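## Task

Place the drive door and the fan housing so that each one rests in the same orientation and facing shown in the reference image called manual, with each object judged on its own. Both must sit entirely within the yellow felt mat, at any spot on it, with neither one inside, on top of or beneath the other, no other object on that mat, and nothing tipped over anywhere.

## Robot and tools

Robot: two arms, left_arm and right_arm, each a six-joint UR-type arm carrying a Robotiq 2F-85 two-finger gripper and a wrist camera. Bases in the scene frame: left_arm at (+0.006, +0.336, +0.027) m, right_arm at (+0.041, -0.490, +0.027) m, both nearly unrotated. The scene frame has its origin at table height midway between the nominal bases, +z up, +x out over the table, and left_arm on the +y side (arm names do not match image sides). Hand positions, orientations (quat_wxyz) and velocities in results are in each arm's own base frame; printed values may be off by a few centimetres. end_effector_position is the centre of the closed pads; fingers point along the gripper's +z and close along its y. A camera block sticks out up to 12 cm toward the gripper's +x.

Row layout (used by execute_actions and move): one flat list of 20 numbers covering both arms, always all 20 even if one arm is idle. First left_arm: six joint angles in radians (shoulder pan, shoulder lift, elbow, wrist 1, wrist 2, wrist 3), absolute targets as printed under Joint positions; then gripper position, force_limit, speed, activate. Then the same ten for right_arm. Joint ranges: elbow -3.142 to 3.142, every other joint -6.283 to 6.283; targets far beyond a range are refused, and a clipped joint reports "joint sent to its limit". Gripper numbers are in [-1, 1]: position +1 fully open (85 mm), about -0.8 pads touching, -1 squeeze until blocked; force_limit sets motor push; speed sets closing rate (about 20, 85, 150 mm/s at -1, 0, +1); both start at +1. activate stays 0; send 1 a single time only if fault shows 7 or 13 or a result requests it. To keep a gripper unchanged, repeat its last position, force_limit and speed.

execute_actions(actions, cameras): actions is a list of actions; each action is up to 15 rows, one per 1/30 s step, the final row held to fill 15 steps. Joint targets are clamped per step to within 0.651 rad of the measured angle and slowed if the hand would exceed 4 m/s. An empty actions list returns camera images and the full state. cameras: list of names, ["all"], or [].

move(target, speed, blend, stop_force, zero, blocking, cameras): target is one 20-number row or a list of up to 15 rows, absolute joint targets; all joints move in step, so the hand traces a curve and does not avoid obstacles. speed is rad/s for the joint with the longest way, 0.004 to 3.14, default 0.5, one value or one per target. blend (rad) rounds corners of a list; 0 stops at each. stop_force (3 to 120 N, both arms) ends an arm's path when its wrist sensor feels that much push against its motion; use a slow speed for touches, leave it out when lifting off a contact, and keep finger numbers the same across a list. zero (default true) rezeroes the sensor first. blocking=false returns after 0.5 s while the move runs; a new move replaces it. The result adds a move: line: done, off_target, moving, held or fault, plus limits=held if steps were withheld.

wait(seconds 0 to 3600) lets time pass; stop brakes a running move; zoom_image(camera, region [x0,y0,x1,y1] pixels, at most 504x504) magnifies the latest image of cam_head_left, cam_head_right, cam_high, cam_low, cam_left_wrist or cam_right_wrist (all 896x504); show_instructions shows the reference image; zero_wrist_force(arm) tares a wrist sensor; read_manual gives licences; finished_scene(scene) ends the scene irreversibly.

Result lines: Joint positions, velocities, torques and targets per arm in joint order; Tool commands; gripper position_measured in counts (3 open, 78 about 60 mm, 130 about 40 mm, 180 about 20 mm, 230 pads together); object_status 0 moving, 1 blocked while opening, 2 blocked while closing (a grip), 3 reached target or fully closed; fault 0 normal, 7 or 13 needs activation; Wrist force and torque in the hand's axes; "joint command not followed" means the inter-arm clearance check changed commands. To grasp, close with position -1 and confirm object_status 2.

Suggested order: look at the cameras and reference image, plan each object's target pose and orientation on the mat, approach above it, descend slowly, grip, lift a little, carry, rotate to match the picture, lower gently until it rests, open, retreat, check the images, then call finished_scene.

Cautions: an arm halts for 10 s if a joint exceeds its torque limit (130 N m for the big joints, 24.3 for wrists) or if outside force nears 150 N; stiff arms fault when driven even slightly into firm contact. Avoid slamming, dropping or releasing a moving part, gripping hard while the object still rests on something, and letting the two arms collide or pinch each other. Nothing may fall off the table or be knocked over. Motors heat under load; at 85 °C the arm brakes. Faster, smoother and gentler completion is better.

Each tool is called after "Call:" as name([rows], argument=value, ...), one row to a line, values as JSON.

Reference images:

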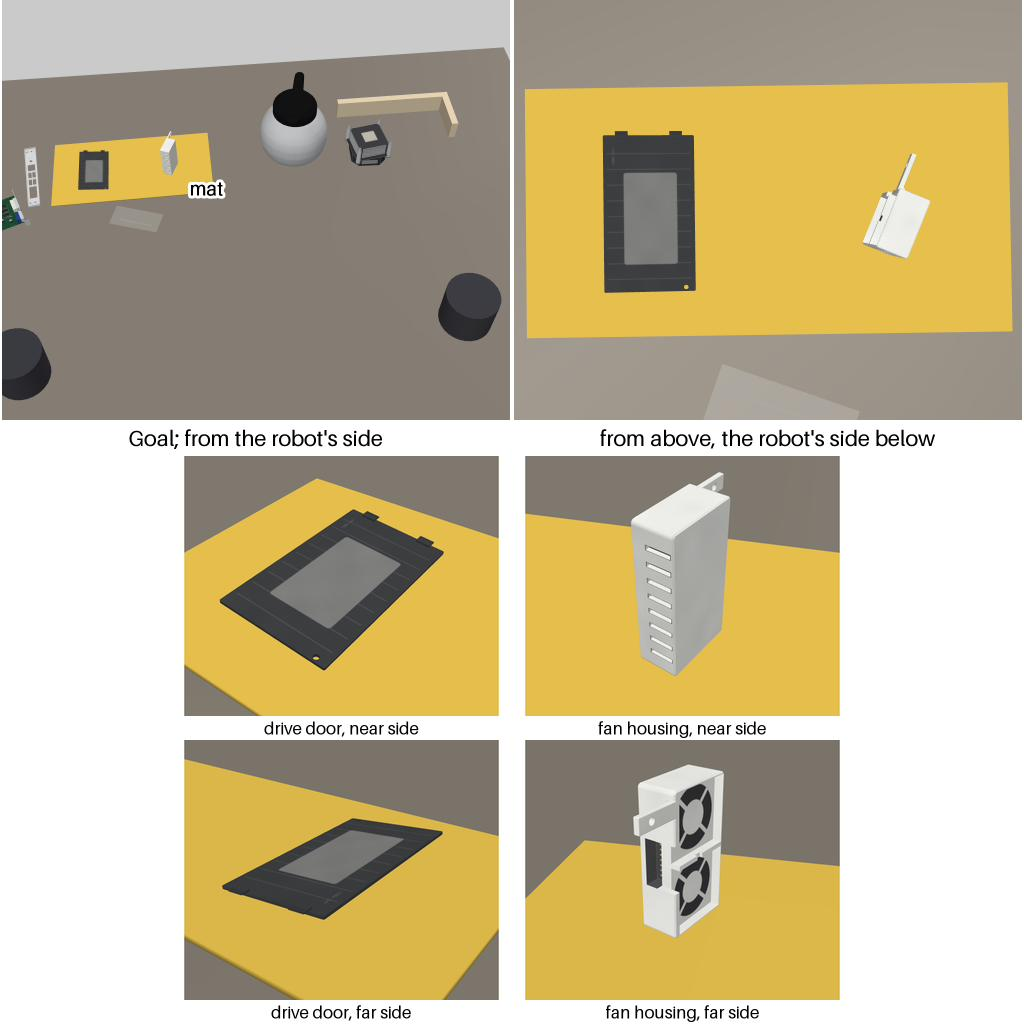

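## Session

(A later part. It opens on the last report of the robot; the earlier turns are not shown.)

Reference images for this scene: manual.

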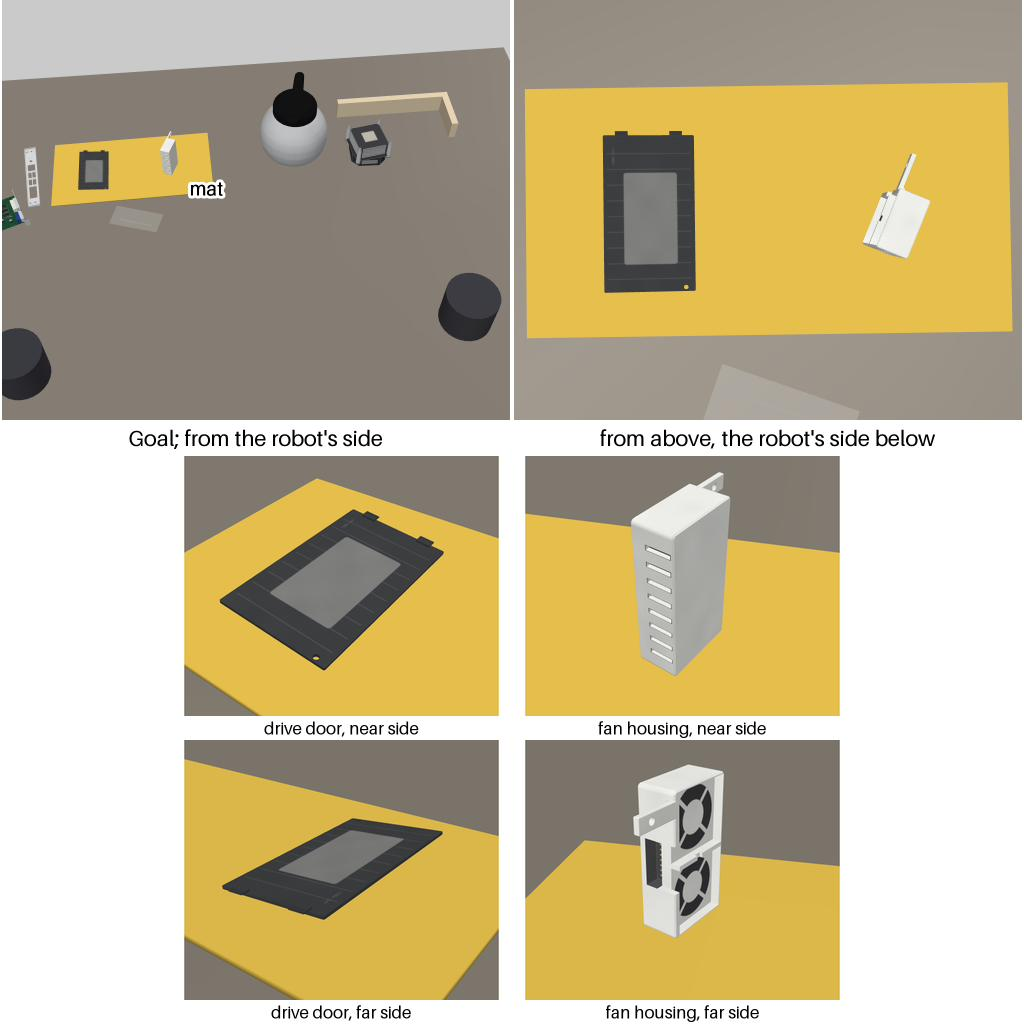

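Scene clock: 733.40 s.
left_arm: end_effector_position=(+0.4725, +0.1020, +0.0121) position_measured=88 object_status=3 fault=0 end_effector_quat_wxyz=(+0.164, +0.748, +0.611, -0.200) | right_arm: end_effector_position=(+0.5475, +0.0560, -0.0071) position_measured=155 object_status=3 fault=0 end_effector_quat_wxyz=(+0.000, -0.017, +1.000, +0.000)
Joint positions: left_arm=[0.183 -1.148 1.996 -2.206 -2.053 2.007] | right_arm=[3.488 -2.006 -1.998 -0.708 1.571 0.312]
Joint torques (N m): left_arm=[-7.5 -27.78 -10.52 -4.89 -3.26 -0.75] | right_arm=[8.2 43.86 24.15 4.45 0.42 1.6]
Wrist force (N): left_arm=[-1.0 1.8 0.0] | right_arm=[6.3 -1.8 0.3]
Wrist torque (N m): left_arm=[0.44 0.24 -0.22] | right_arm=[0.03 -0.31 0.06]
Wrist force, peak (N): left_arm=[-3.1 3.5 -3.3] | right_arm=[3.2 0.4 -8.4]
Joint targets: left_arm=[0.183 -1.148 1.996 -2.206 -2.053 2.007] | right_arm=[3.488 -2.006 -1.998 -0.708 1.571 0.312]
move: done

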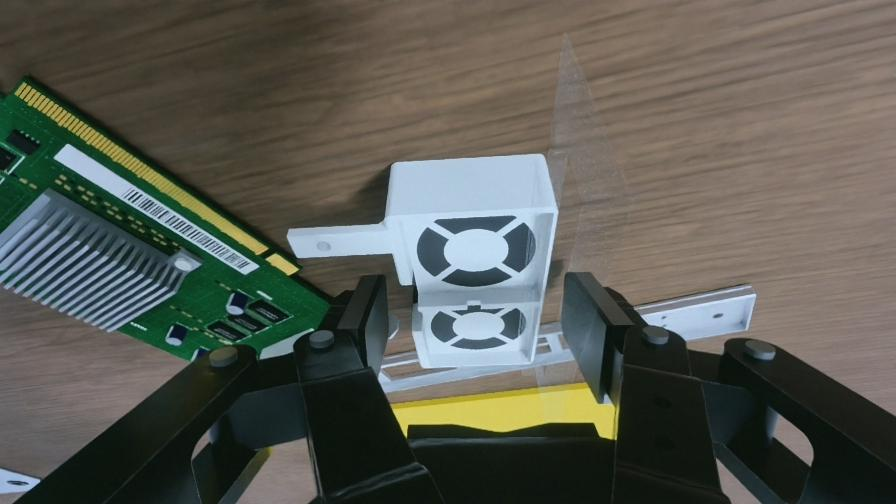

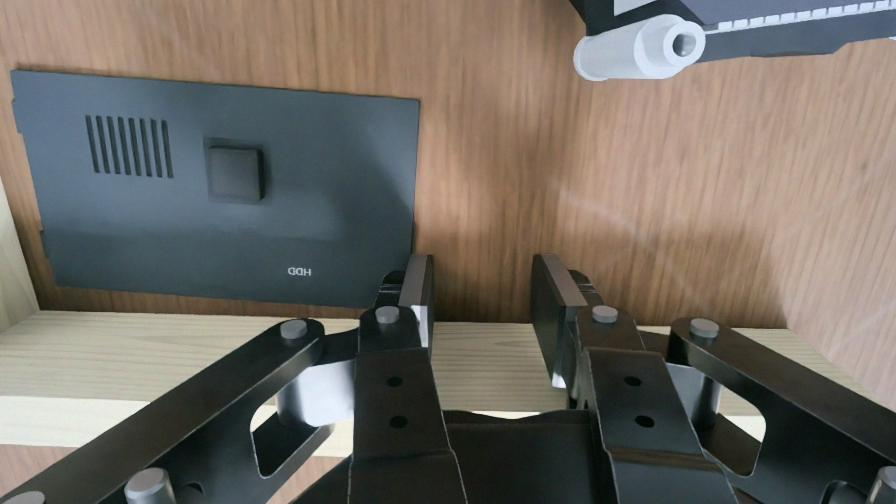

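Call:
move([
  [0.2109, -1.1831, 1.9465, -2.1071, -2.0468, 2.0379, 0.326, -0.5, -1, 0, 3.48816, -1.88593, -1.94542, -0.88104, 1.5708, 0.3116, -0.205, 0, 0, 0],
  [0.1979, -1.1553, 1.9047, -2.0997, -2.0498, 2.0236, -0.4035, -0.5, 0, 0, 3.25142, -1.95614, -1.8419, -0.91435, 1.5708, 1.6546, -0.007, 0, 0, 0],
  [0.1686, -1.0489, 1.8089, -2.1253, -2.056, 1.991, -0.4035, -0.5, 0, 0, 3.25142, -1.95614, -1.8419, -0.91435, 1.5708, 1.6546, -0.007, 0, 0, 0],
  [0.1566, -1.018, 1.7566, -2.1101, -2.0583, 1.978, -0.4035, -0.5, 0, 0, 3.25142, -1.95614, -1.8419, -0.91435, 1.5708, 1.6546, -0.007, 0, 0, 0],
  [0.1566, -1.1597, 1.6645, -1.8763, -2.0583, 1.978, -0.4035, -0.5, 0, 0, 3.25142, -1.95614, -1.8419, -0.91435, 1.5708, 1.6546, -0.007, 0, 0, 0],
], speed=[0.1, 0.8, 0.08, 0.08, 0.25], cameras=["cam_left_wrist", "cam_right_wrist"])

Call:
zoom_image(camera="cam_right_wrist", region=[300, 60, 700, 400])

Call:
zoom_image(camera="cam_left_wrist", region=[250, 60, 650, 360])

Scene clock: 847.10 s.
left_arm: end_effector_position=(+0.5204, +0.1082, +0.0282) position_measured=180 object_status=3 fault=0 end_effector_quat_wxyz=(+0.165, +0.748, +0.611, -0.201) | right_arm: end_effector_position=(+0.5813, -0.0700, +0.0600) position_measured=129 object_status=3 fault=0 end_effector_quat_wxyz=(+0.000, +0.698, +0.716, +0.000)
Joint positions: left_arm=[0.18 -1.093 1.847 -2.115 -2.057 2.004] | right_arm=[3.251 -1.956 -1.842 -0.914 1.571 1.655]
Joint torques (N m): left_arm=[0.56 -42.47 -20.5 -2.22 -1.3 0.39] | right_arm=[6.89 51.56 13.46 4.49 -1.47 1.8]
Wrist force (N): left_arm=[-0.9 2.0 -0.1] | right_arm=[0.9 0.5 0.3]
Wrist torque (N m): left_arm=[0.46 0.17 -0.25] | right_arm=[0.09 -0.12 -0.11]
Wrist force, peak (N): left_arm=[-73.8 -25.9 -142.1] | right_arm=[6.3 -1.5 0.2]
Joint targets: left_arm=[0.180 -1.093 1.847 -2.115 -2.057 2.004] | right_arm=[3.251 -1.956 -1.842 -0.914 1.571 1.655]
Tool commands: left_gripper/position=-0.403922 left_gripper/force_limit=-0.498039 left_gripper/speed=+0.003922 left_gripper/activate=+0.0 right_gripper/position=-0.007 right_gripper/force_limit=+0.0 right_gripper/speed=+0.0 right_gripper/activate=+0.0
FORCE FAULT: contact force on the left arm reached its limit, and that arm stopped. The contact can be on any part of that arm, not only on its tool. That arm's remaining commands of this call were not run. That arm is still stopped at the end of this call. That arm stays stopped for about 10 more seconds. Until then a move that you send moves the other arm only, and its call returns only when the move has ended. Once the stop has ended, the next robot result says so. If the stop ends while you think or write, that arm runs what you send next. While its stop runs, that arm takes no new command, but its gripper still runs the gripper command that each later call begins with. Until it ends, the stop uses up actions while you think or wait. An arm that is not stopped still takes commands.
move: fault (left_arm); path passed 2 of 5 targets; left_arm: the wrist 1 is farthest, 0.238 rad from its target

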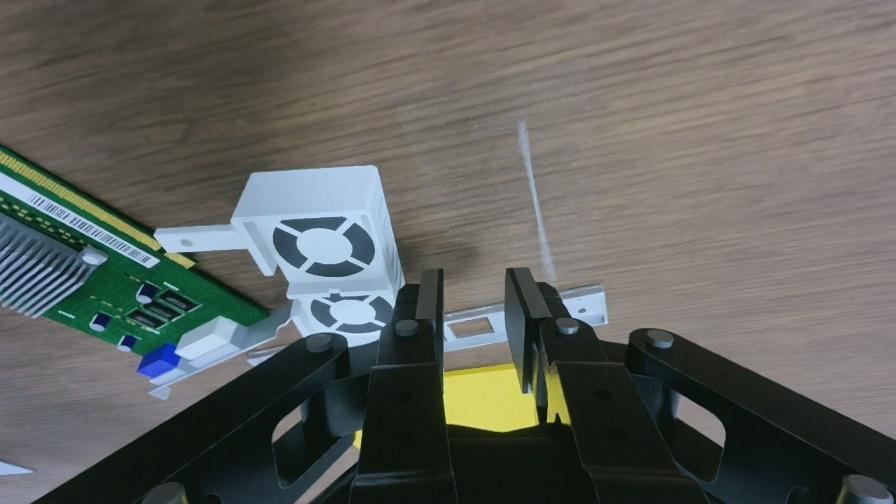

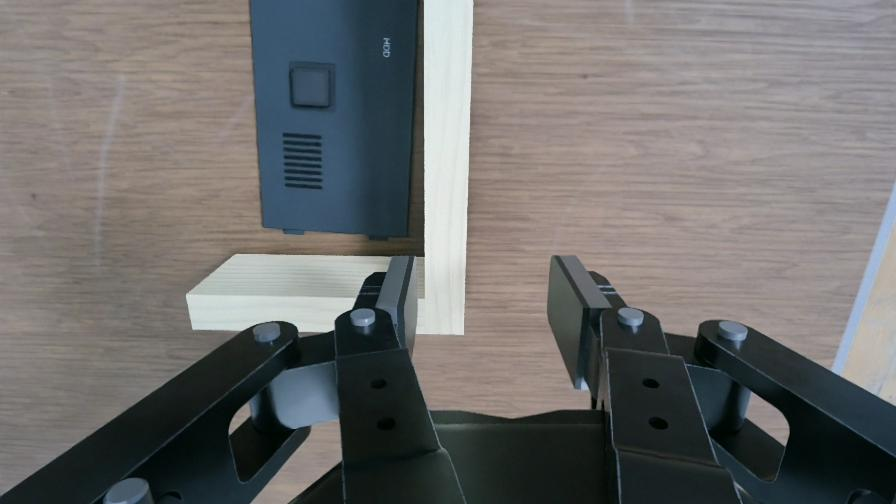

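Scaled by 1.260 from the camera's image (finer frame: 1280x720).

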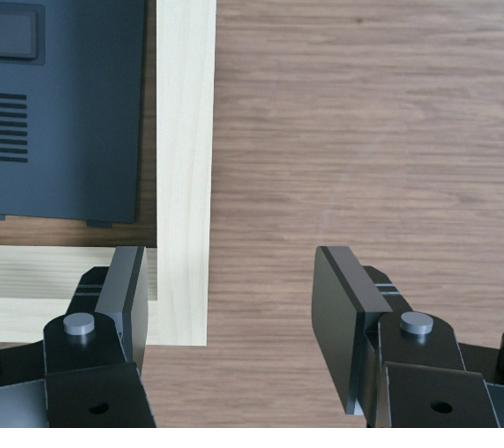

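Scaled by 1.260 from the camera's image (finer frame: 1280x720).

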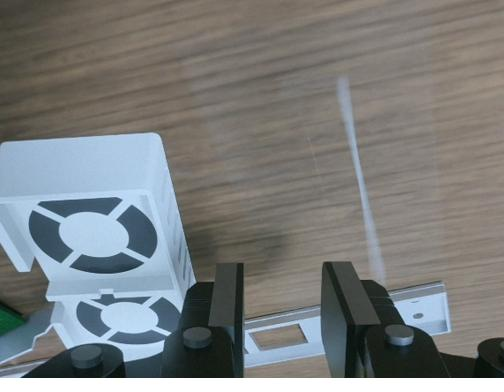

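Call:
move(target=[0.18, -1.093, 1.847, -2.115, -2.057, 2.004, -0.4035, -0.5, 0, 0, 3.18788, -1.79774, -2.06712, -0.84753, 1.5708, 0.0114, -0.007, 0, 0, 0], speed=0.8, cameras=["cam_left_wrist", "cam_right_wrist"])

Call:
zoom_image(camera="cam_right_wrist", region=[250, 100, 700, 400])

Scene clock: 882.90 s.
left_arm: end_effector_position=(+0.5206, +0.1082, +0.0284) position_measured=180 object_status=3 fault=0 end_effector_quat_wxyz=(+0.166, +0.748, +0.611, -0.200) | right_arm: end_effector_position=(+0.4950, -0.1106, +0.0601) position_measured=129 object_status=3 fault=0 end_effector_quat_wxyz=(+0.000, -0.017, +1.000, +0.000)
Joint positions: left_arm=[0.18 -1.093 1.847 -2.115 -2.057 2.004] | right_arm=[3.188 -1.798 -2.067 -0.847 1.571 0.012]
Joint torques (N m): left_arm=[8.65 -56.31 -9.59 -4.94 -3.96 -1.1] | right_arm=[6.42 25.63 25.71 1.43 -0.46 -1.06]
Wrist force (N): left_arm=[-3.6 5.7 3.6] | right_arm=[0.7 0.2 0.0]
Wrist torque (N m): left_arm=[1.06 0.61 -0.21] | right_arm=[0.04 -0.08 -0.14]
Wrist force, peak (N): left_arm=[-4.0 5.7 3.7] | right_arm=[1.5 0.1 0.2]
Joint targets: left_arm=[0.180 -1.093 1.847 -2.115 -2.057 2.004] | right_arm=[3.188 -1.798 -2.067 -0.848 1.571 0.011]
FORCE FAULT, CONTINUED: the left arm's stop, for the force fault that an earlier result reported, is over. The rest of the stop counts as 19 of the actions that you can send in this scene. The stop ended before this call began, so that arm ran this call's commands. During its stop the left arm's controller moved it back a little.
move: done

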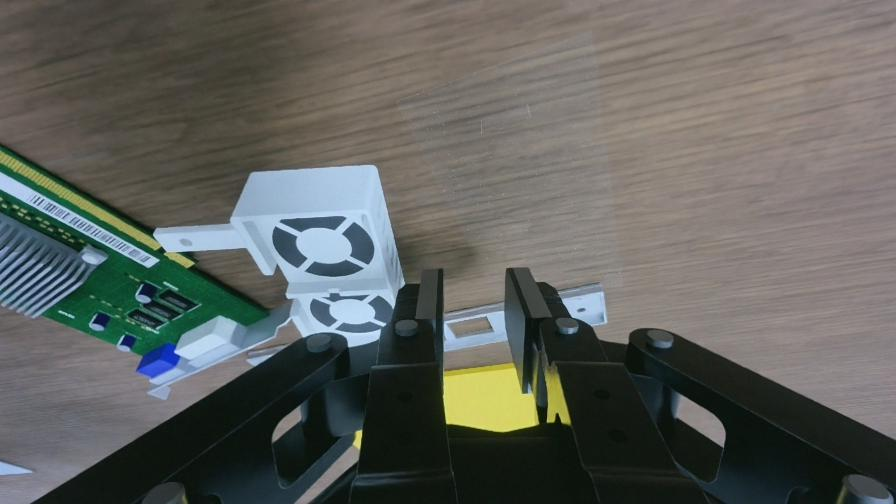

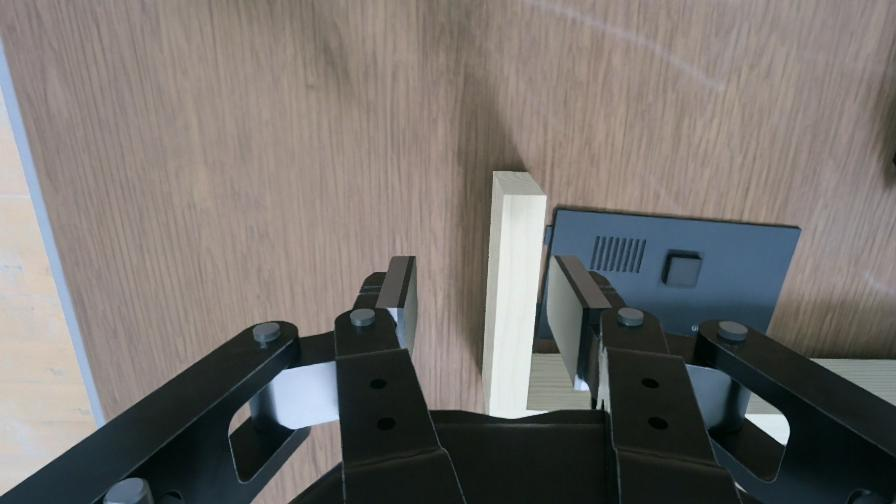

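Scaled by 1.120 from the camera's image (finer frame: 1280x720).

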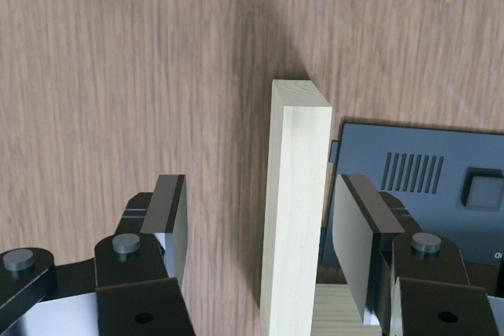

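Call:
move(target=[0.2505, -1.2229, 1.8614, -1.9626, -2.0376, 2.0811, -0.4035, -0.5, 0, 0, 3.20844, -1.85527, -2.13169, -0.72543, 1.5708, 0.0319, -0.007, 0, 0, 0], speed=0.25, cameras=["cam_left_wrist", "cam_right_wrist"])

Call:
zoom_image(camera="cam_right_wrist", region=[350, 100, 750, 400])

Call:
zoom_image(camera="cam_left_wrist", region=[300, 60, 700, 330])

Scene clock: 906.20 s.
left_arm: end_effector_position=(+0.4804, +0.1412, +0.0813) position_measured=180 object_status=3 fault=0 end_effector_quat_wxyz=(+0.164, +0.748, +0.611, -0.200) | right_arm: end_effector_position=(+0.4870, -0.1010, +0.0199) position_measured=129 object_status=3 fault=0 end_effector_quat_wxyz=(+0.000, -0.018, +1.000, +0.000)
Joint positions: left_arm=[0.251 -1.223 1.862 -1.963 -2.037 2.081] | right_arm=[3.209 -1.855 -2.132 -0.726 1.571 0.032]
Joint torques (N m): left_arm=[-3.56 -36.04 -28.99 -3.12 -3.86 -0.54] | right_arm=[-5.22 41.52 21.63 2.99 0.03 -0.98]
Wrist force (N): left_arm=[-3.5 5.8 3.7] | right_arm=[0.5 0.6 0.4]
Wrist torque (N m): left_arm=[1.06 0.58 -0.09] | right_arm=[0.10 -0.05 -0.14]
Wrist force, peak (N): left_arm=[-3.7 6.6 5.0] | right_arm=[0.9 0.8 1.3]
Joint targets: left_arm=[0.251 -1.223 1.861 -1.963 -2.038 2.081] | right_arm=[3.208 -1.855 -2.132 -0.725 1.571 0.032]
move: done

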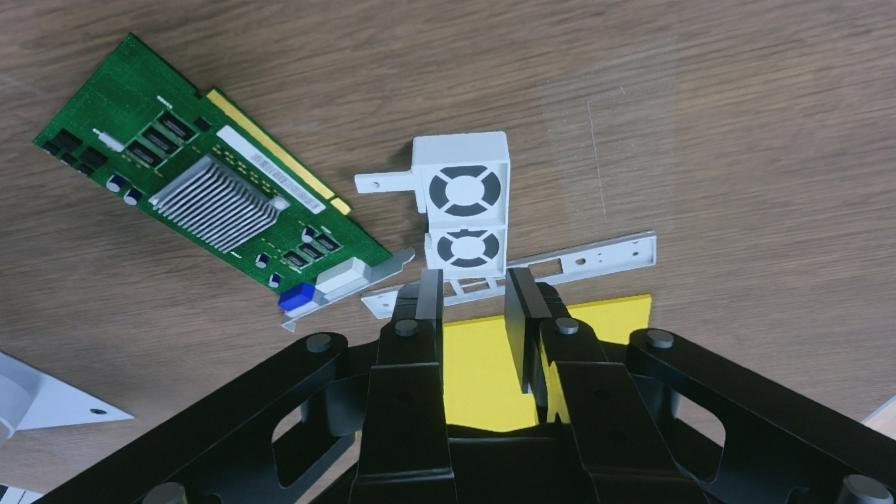

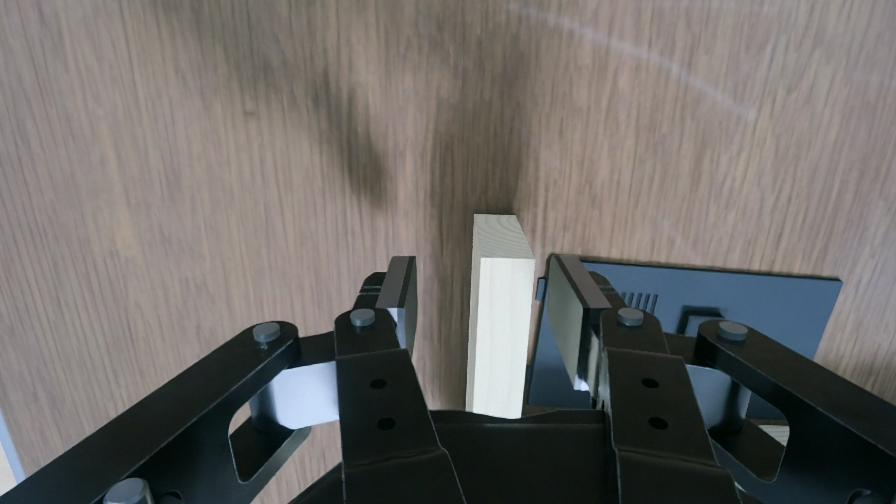

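Scaled by 1.260 from the camera's image (finer frame: 1280x720).

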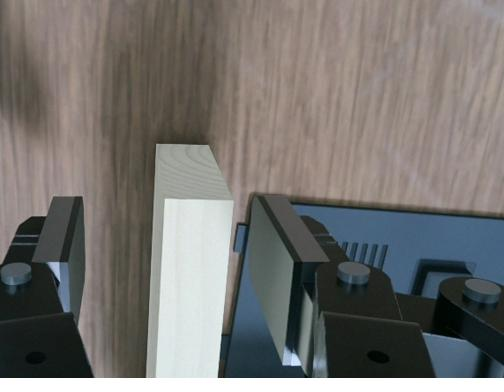

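Scaled by 1.260 from the camera's image (finer frame: 1280x720).

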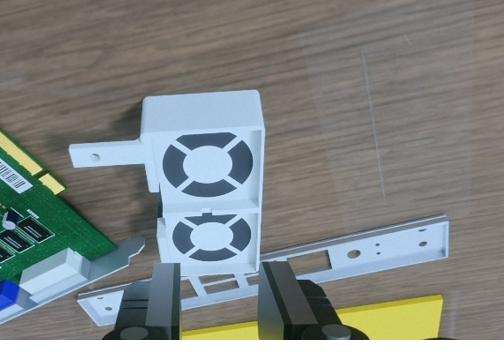

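Call:
move(target=[0.2505,-1.2229,1.8614,-1.9626,-2.0376,2.0811,0.326,-0.5,0,0,3.208,-1.855,-2.132,-0.725,1.5708,0.0319,-0.007,0,0,0], cameras=["cam_left_wrist","cam_right_wrist","cam_head_left"])

Call:
zero_wrist_force(arm="left_arm")

Call:
zero_wrist_force(arm="right_arm")

Scene clock: 976.37 s.
left_arm: end_effector_position=(+0.4805, +0.1412, +0.0814) position_measured=88 object_status=0 fault=0 end_effector_quat_wxyz=(+0.164, +0.748, +0.611, -0.200) | right_arm: end_effector_position=(+0.4870, -0.1012, +0.0201) position_measured=129 object_status=3 fault=0 end_effector_quat_wxyz=(+0.000, -0.017, +1.000, +0.000)
Joint positions: left_arm=[0.25 -1.223 1.861 -1.963 -2.038 2.081] | right_arm=[3.208 -1.855 -2.132 -0.725 1.571 0.032]
Joint torques (N m): left_arm=[-7.59 -40.62 -30.93 0.28 -3.89 1.24] | right_arm=[4.25 38.3 10.97 2.09 0.34 -0.76]
Wrist force (N): left_arm=[-3.7 5.6 3.6] | right_arm=[0.6 0.5 0.3]
Wrist torque (N m): left_arm=[1.03 0.62 -0.09] | right_arm=[0.08 -0.06 -0.14]
Wrist force, peak (N): left_arm=[-3.8 6.0 3.7] | right_arm=[0.7 0.9 0.5]
Joint targets: left_arm=[0.251 -1.223 1.861 -1.963 -2.038 2.081] | right_arm=[3.208 -1.855 -2.132 -0.725 1.571 0.032]
move: done
Images, in order (width x height): cam_head_left 896x504, cam_left_wrist 896x504, cam_right_wrist 896x504.

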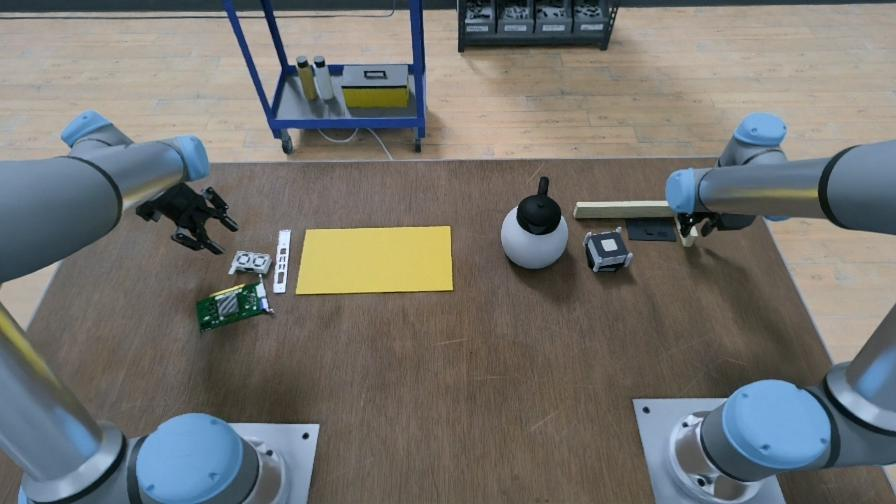

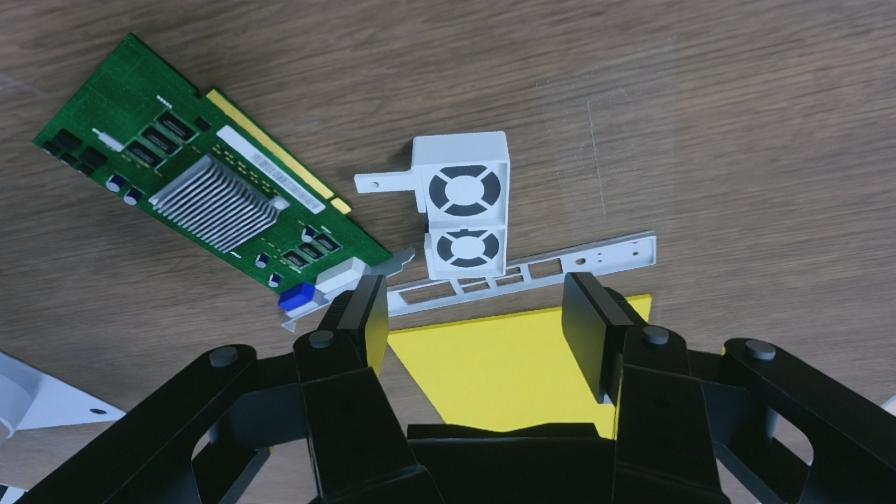

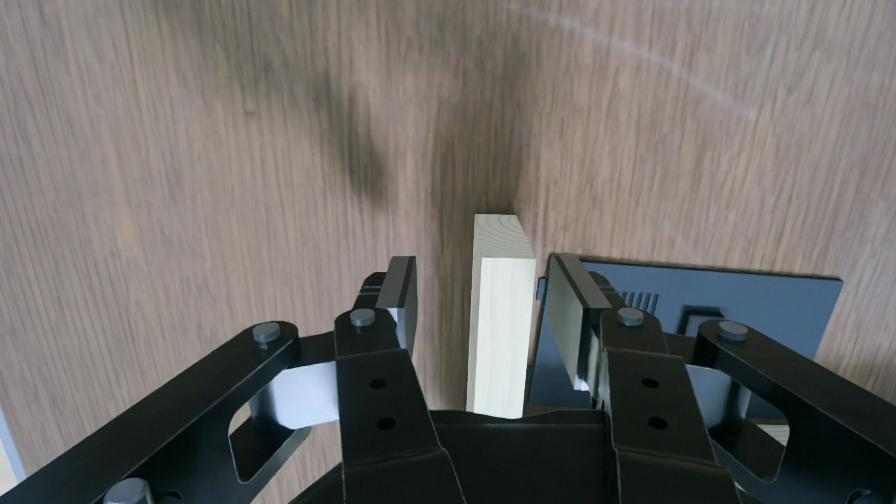

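Wrist force sensor zeroed.

Wrist force sensor zeroed.

Call:
move([
  [0.2335,-1.2059,1.8972,-2.0239,-2.0415,2.0624,0.326,-0.5,0,0,3.2034,-1.8556,-2.1308,-0.7254,1.5708,0.0274,-0.007,0,0,0],
  [0.19946,-1.17195,1.96892,-2.14663,-2.0492,2.02514,0.326,-0.5,0,0,3.20385,-1.91772,-2.15082,-0.64386,1.5708,0.0274,-0.007,0,0,0],
], speed=[0.06,0.03], stop_force=5, cameras=["cam_left_wrist","cam_right_wrist"])

Scene clock: 1006.27 s.
left_arm: end_effector_position=(+0.4737, +0.1110, +0.0291) position_measured=88 object_status=3 fault=0 end_effector_quat_wxyz=(+0.164, +0.748, +0.611, -0.200) | right_arm: end_effector_position=(+0.4870, -0.1032, -0.0085) position_measured=129 object_status=3 fault=0 end_effector_quat_wxyz=(+0.000, -0.017, +1.000, +0.000)
Joint positions: left_arm=[0.199 -1.172 1.969 -2.147 -2.049 2.025] | right_arm=[3.204 -1.918 -2.151 -0.644 1.571 0.027]
Joint torques (N m): left_arm=[5.57 -42.51 -28.48 0.42 -3.05 1.25] | right_arm=[6.1 44.84 17.52 1.24 1.07 1.52]
Wrist force (N, zeroed by zero_wrist_force): left_arm=[0.2 0.2 -0.1] | right_arm=[0.0 0.0 0.0]
Wrist torque (N m, zeroed by zero_wrist_force): left_arm=[0.00 -0.01 -0.04] | right_arm=[-0.01 -0.01 0.09]
Wrist force, peak (N, zeroed by zero_wrist_force): left_arm=[-0.3 0.6 -0.3] | right_arm=[0.0 0.0 0.5]
Joint targets: left_arm=[0.199 -1.172 1.969 -2.147 -2.049 2.025] | right_arm=[3.204 -1.918 -2.151 -0.644 1.571 0.027]
move: done

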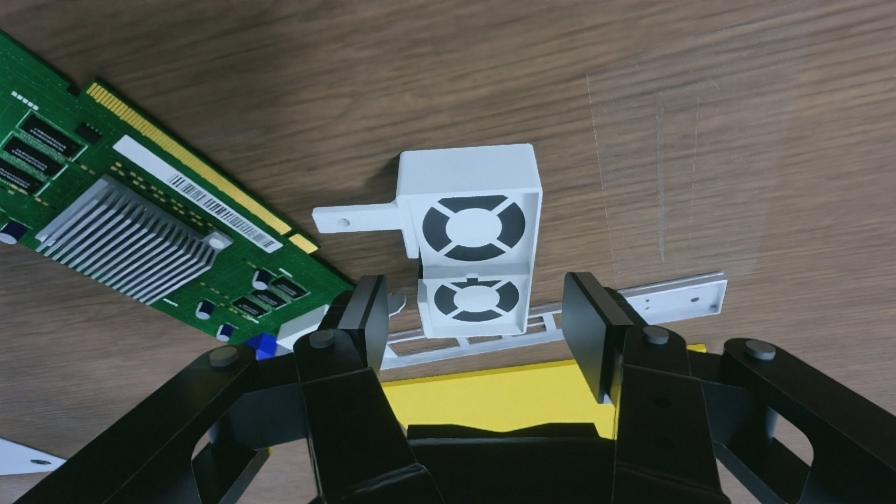

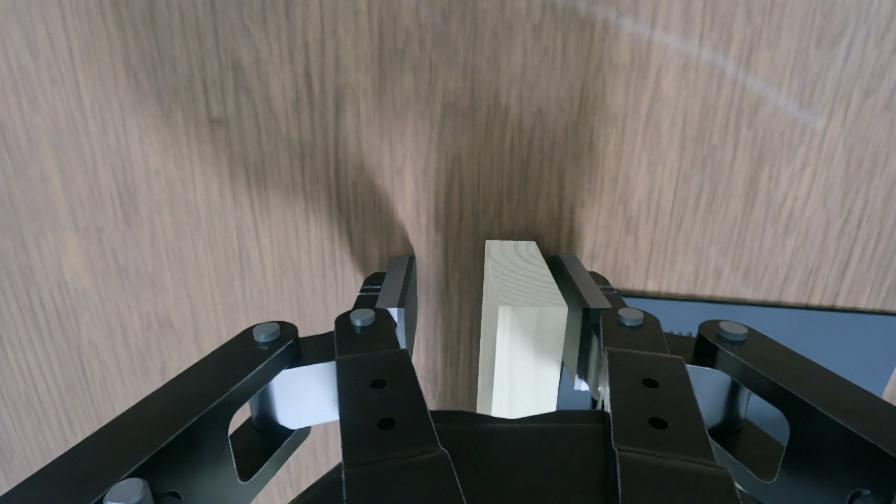

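Call:
move(target=[0.18245,-1.15496,2.00476,-2.20797,-2.05307,2.00648,0.326,-0.5,0,0,3.20385,-1.74337,-2.07018,-0.89885,1.5708,0.0274,-0.007,0,0,0], speed=0.1, stop_force=8)

Call:
move(target=[0.18245,-1.15496,2.00476,-2.20797,-2.05307,2.00648,-1,-0.5,-1,0,3.23957,-1.94545,-1.79476,-0.97219,1.5708,1.66877,0.326,0,0,0], speed=0.8, cameras=["cam_left_wrist","cam_right_wrist"])

Scene clock: 1067.83 s.
left_arm: end_effector_position=(+0.4695, +0.1010, +0.0131) position_measured=88 object_status=3 fault=0 end_effector_quat_wxyz=(+0.164, +0.748, +0.611, -0.200) | right_arm: end_effector_position=(+0.4870, -0.1032, +0.0801) position_measured=129 object_status=3 fault=0 end_effector_quat_wxyz=(+0.000, -0.017, +1.000, +0.000)
Joint positions: left_arm=[0.182 -1.155 2.005 -2.208 -2.053 2.006] | right_arm=[3.204 -1.743 -2.07 -0.899 1.571 0.027]
Joint torques (N m): left_arm=[5.87 -45.66 -27.67 0.41 -2.98 1.31] | right_arm=[3.47 22.29 13.19 2.93 1.22 1.67]
Wrist force (N, zeroed by zero_wrist_force): left_arm=[-0.1 -0.1 0.0] | right_arm=[0.3 -0.1 0.2]
Wrist torque (N m, zeroed by zero_wrist_force): left_arm=[0.01 0.05 -0.01] | right_arm=[-0.02 -0.06 0.09]
Wrist force, peak (N, zeroed by zero_wrist_force): left_arm=[-0.5 0.4 -0.2] | right_arm=[0.3 0.2 0.7]
Joint targets: left_arm=[0.182 -1.155 2.005 -2.208 -2.053 2.006] | right_arm=[3.204 -1.743 -2.070 -0.899 1.571 0.027]
move: done

Scene clock: 1070.43 s.
left_arm: end_effector_position=(+0.4695, +0.1010, +0.0131) position_measured=133 object_status=2 fault=0 end_effector_quat_wxyz=(+0.164, +0.748, +0.611, -0.200) | right_arm: end_effector_position=(+0.5895, -0.0759, +0.0800) position_measured=88 object_status=3 fault=0 end_effector_quat_wxyz=(+0.000, +0.707, +0.707, +0.000)
Joint positions: left_arm=[0.182 -1.155 2.005 -2.208 -2.053 2.006] | right_arm=[3.24 -1.946 -1.795 -0.972 1.571 1.669]
Joint torques (N m): left_arm=[6.39 -29.24 -9.61 0.22 0.07 1.36] | right_arm=[-4.04 51.9 14.57 4.6 0.91 1.93]
Wrist force (N, zeroed by zero_wrist_force): left_arm=[-3.0 -1.2 -8.4] | right_arm=[0.0 0.1 0.0]
Wrist torque (N m, zeroed by zero_wrist_force): left_arm=[0.05 0.06 0.00] | right_arm=[0.02 -0.02 0.05]
Wrist force, peak (N, zeroed by zero_wrist_force): left_arm=[-3.2 -1.5 -8.7] | right_arm=[0.8 -0.4 0.3]
Joint targets: left_arm=[0.182 -1.155 2.005 -2.208 -2.053 2.006] | right_arm=[3.240 -1.945 -1.795 -0.972 1.571 1.669]
move: done

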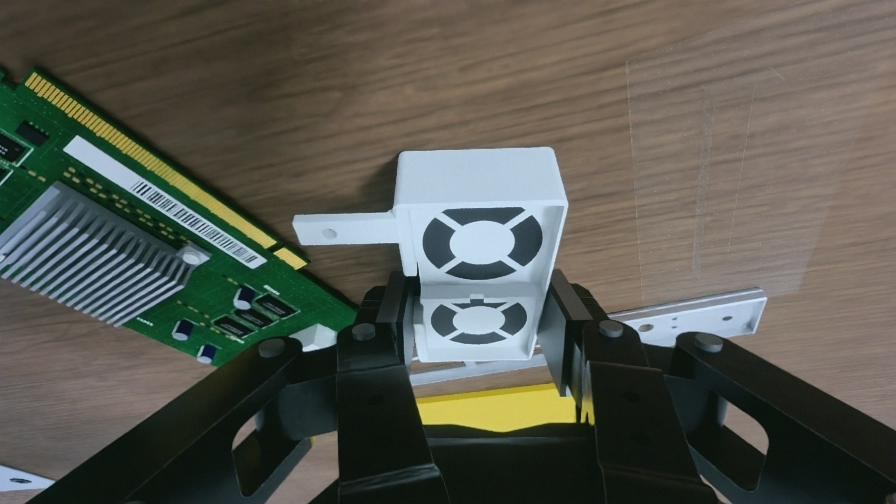

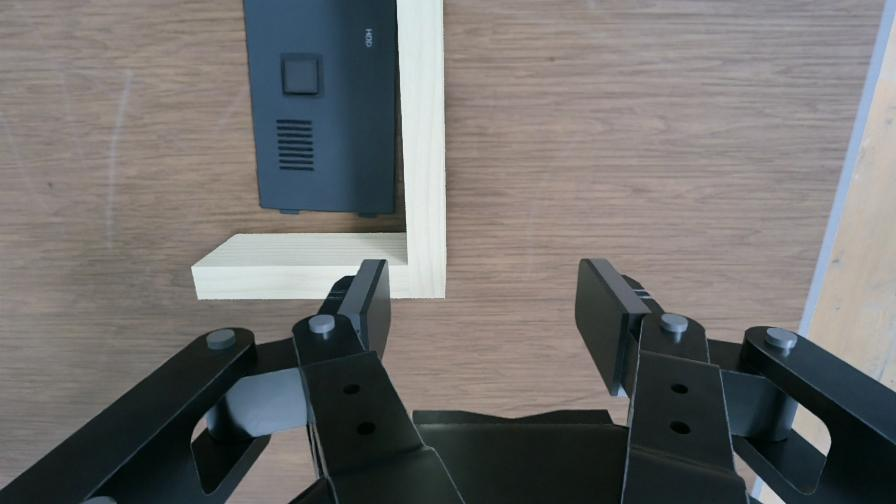

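Call:
zoom_image(camera="cam_right_wrist", region=[220, 100, 460, 310])

Scaled by 2.100 from the camera's image (finer frame: 1280x720).

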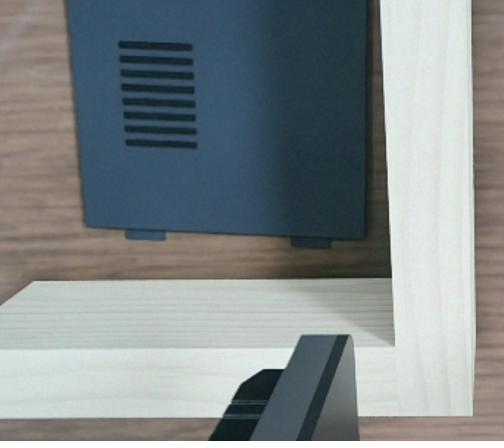

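Call:
move(target=[0.1833,-1.3148,1.9036,-1.9466,-2.0529,2.0074,-1,-0.5,-1,0,3.25699,-1.99935,-1.84025,-0.8728,1.5708,1.6862,0.326,0,0,0], speed=0.2, cameras=["cam_left_wrist","cam_right_wrist"])

Scene clock: 1106.87 s.
left_arm: end_effector_position=(+0.4725, +0.1020, +0.1123) position_measured=133 object_status=2 fault=0 end_effector_quat_wxyz=(+0.164, +0.748, +0.611, -0.200) | right_arm: end_effector_position=(+0.5882, -0.0659, +0.0399) position_measured=88 object_status=3 fault=0 end_effector_quat_wxyz=(+0.000, +0.707, +0.707, +0.000)
Joint positions: left_arm=[0.183 -1.315 1.904 -1.947 -2.053 2.007] | right_arm=[3.257 -1.999 -1.84 -0.873 1.571 1.686]
Joint torques (N m): left_arm=[7.51 -25.75 -12.36 -3.95 1.47 1.68] | right_arm=[-4.86 53.06 25.86 1.56 0.85 -0.85]
Wrist force (N, zeroed by zero_wrist_force): left_arm=[0.3 0.1 0.1] | right_arm=[0.0 -0.1 -0.1]
Wrist torque (N m, zeroed by zero_wrist_force): left_arm=[0.01 -0.02 -0.10] | right_arm=[-0.01 -0.01 -0.02]
Wrist force, peak (N, zeroed by zero_wrist_force): left_arm=[-3.2 -1.2 -8.6] | right_arm=[0.0 0.4 -1.0]
Joint targets: left_arm=[0.183 -1.315 1.904 -1.947 -2.053 2.007] | right_arm=[3.257 -1.999 -1.840 -0.873 1.571 1.686]
move: done

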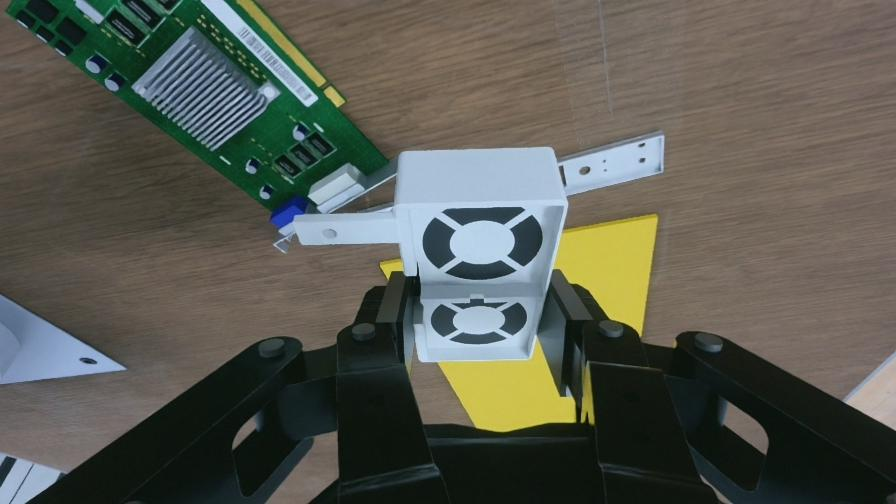

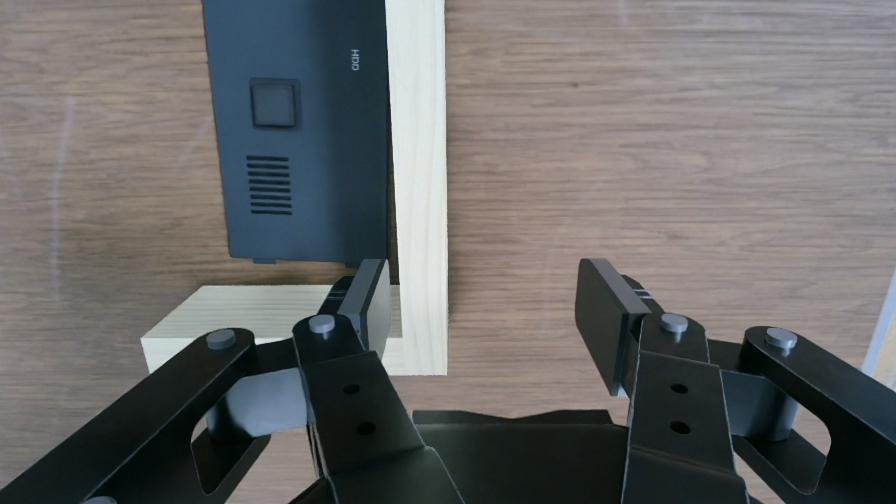

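Call:
zoom_image(camera="cam_right_wrist", region=[320, 220, 440, 340])

Scaled by 4.200 from the camera's image (finer frame: 1280x720).

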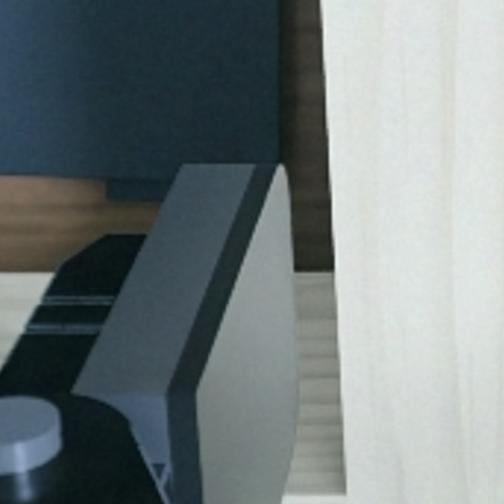

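Call:
move([
  [-0.06,-1.35,1.914,-2.0,-2.33,3.42,-1,-0.5,-1,0,3.256753,-2.00164,-1.836613,-0.874147,1.5708,1.685956,0.326,0,0,0],
  [-0.3056,-1.0276,1.9246,-2.3539,-2.6149,4.844,-1,-0.5,-1,0,3.256753,-2.00164,-1.836613,-0.874147,1.5708,1.685956,0.326,0,0,0],
], speed=0.8, blend=0.2, cameras=["cam_left_wrist","cam_right_wrist","cam_high","cam_head_left"])

Scene clock: 1154.23 s.
left_arm: end_effector_position=(+0.4966, -0.2499, +0.0801) position_measured=133 object_status=2 fault=0 end_effector_quat_wxyz=(-0.413, -0.489, +0.715, -0.282) | right_arm: end_effector_position=(+0.5895, -0.0660, +0.0400) position_measured=88 object_status=3 fault=0 end_effector_quat_wxyz=(+0.000, +0.707, +0.707, +0.000)
Joint positions: left_arm=[-0.306 -1.027 1.925 -2.354 -2.615 4.844] | right_arm=[3.257 -2.002 -1.837 -0.874 1.571 1.686]
Joint torques (N m): left_arm=[7.6 -56.85 -12.29 -0.44 0.45 1.56] | right_arm=[-6.34 36.08 24.85 1.95 0.72 -1.1]
Wrist force (N, zeroed by zero_wrist_force): left_arm=[0.9 -1.9 1.3] | right_arm=[0.2 -0.1 -0.1]
Wrist torque (N m, zeroed by zero_wrist_force): left_arm=[-0.46 -0.30 0.22] | right_arm=[-0.02 -0.05 0.02]
Wrist force, peak (N, zeroed by zero_wrist_force): left_arm=[0.8 -2.0 2.5] | right_arm=[0.5 0.1 -0.1]
Joint targets: left_arm=[-0.306 -1.028 1.925 -2.354 -2.615 4.844] | right_arm=[3.257 -2.002 -1.837 -0.874 1.571 1.686]
move: done
Images, in order (width x height): cam_head_left 896x504, cam_high 896x504, cam_left_wrist 896x504, cam_right_wrist 896x504.

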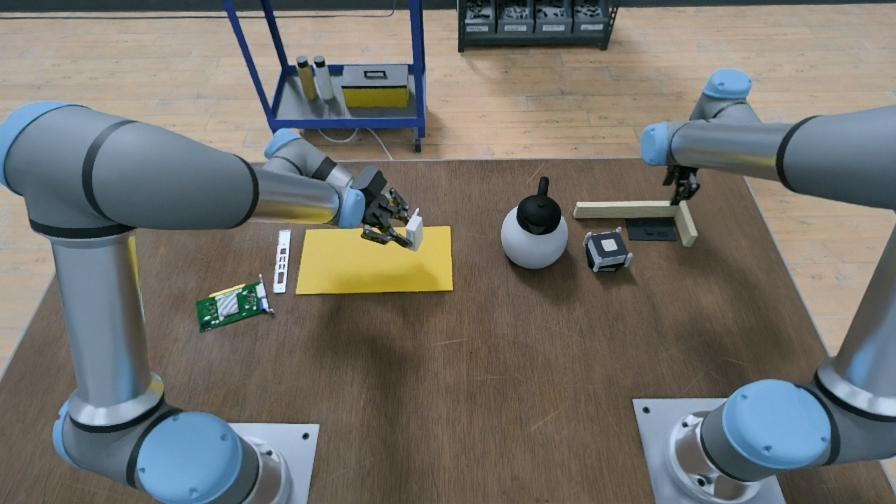

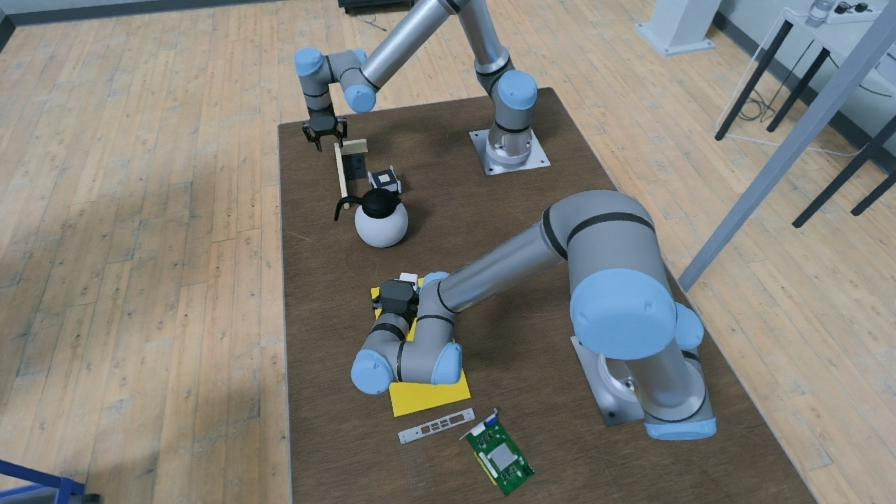

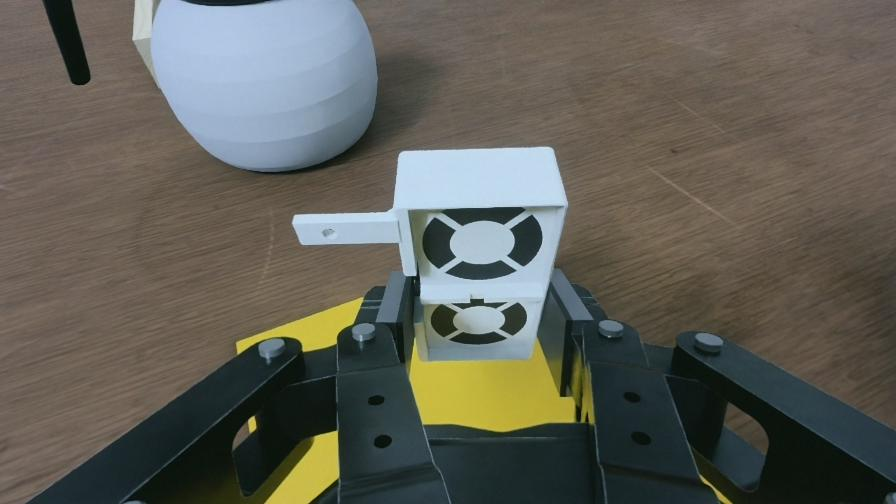

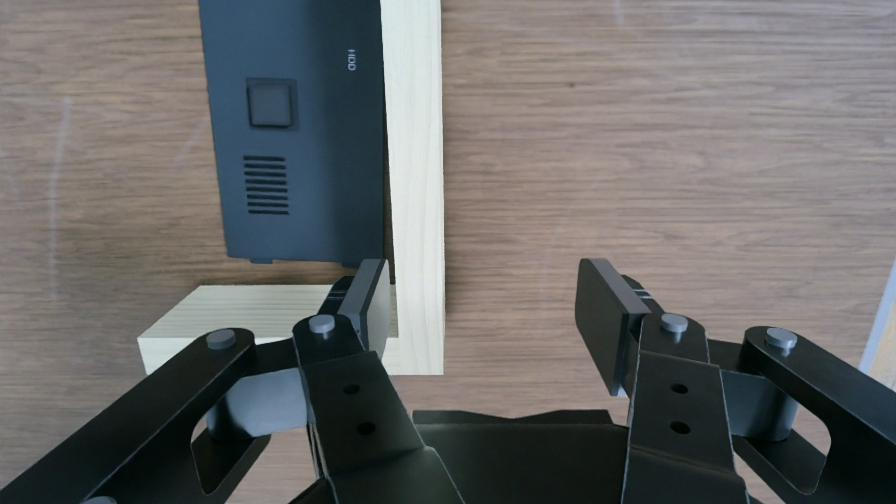

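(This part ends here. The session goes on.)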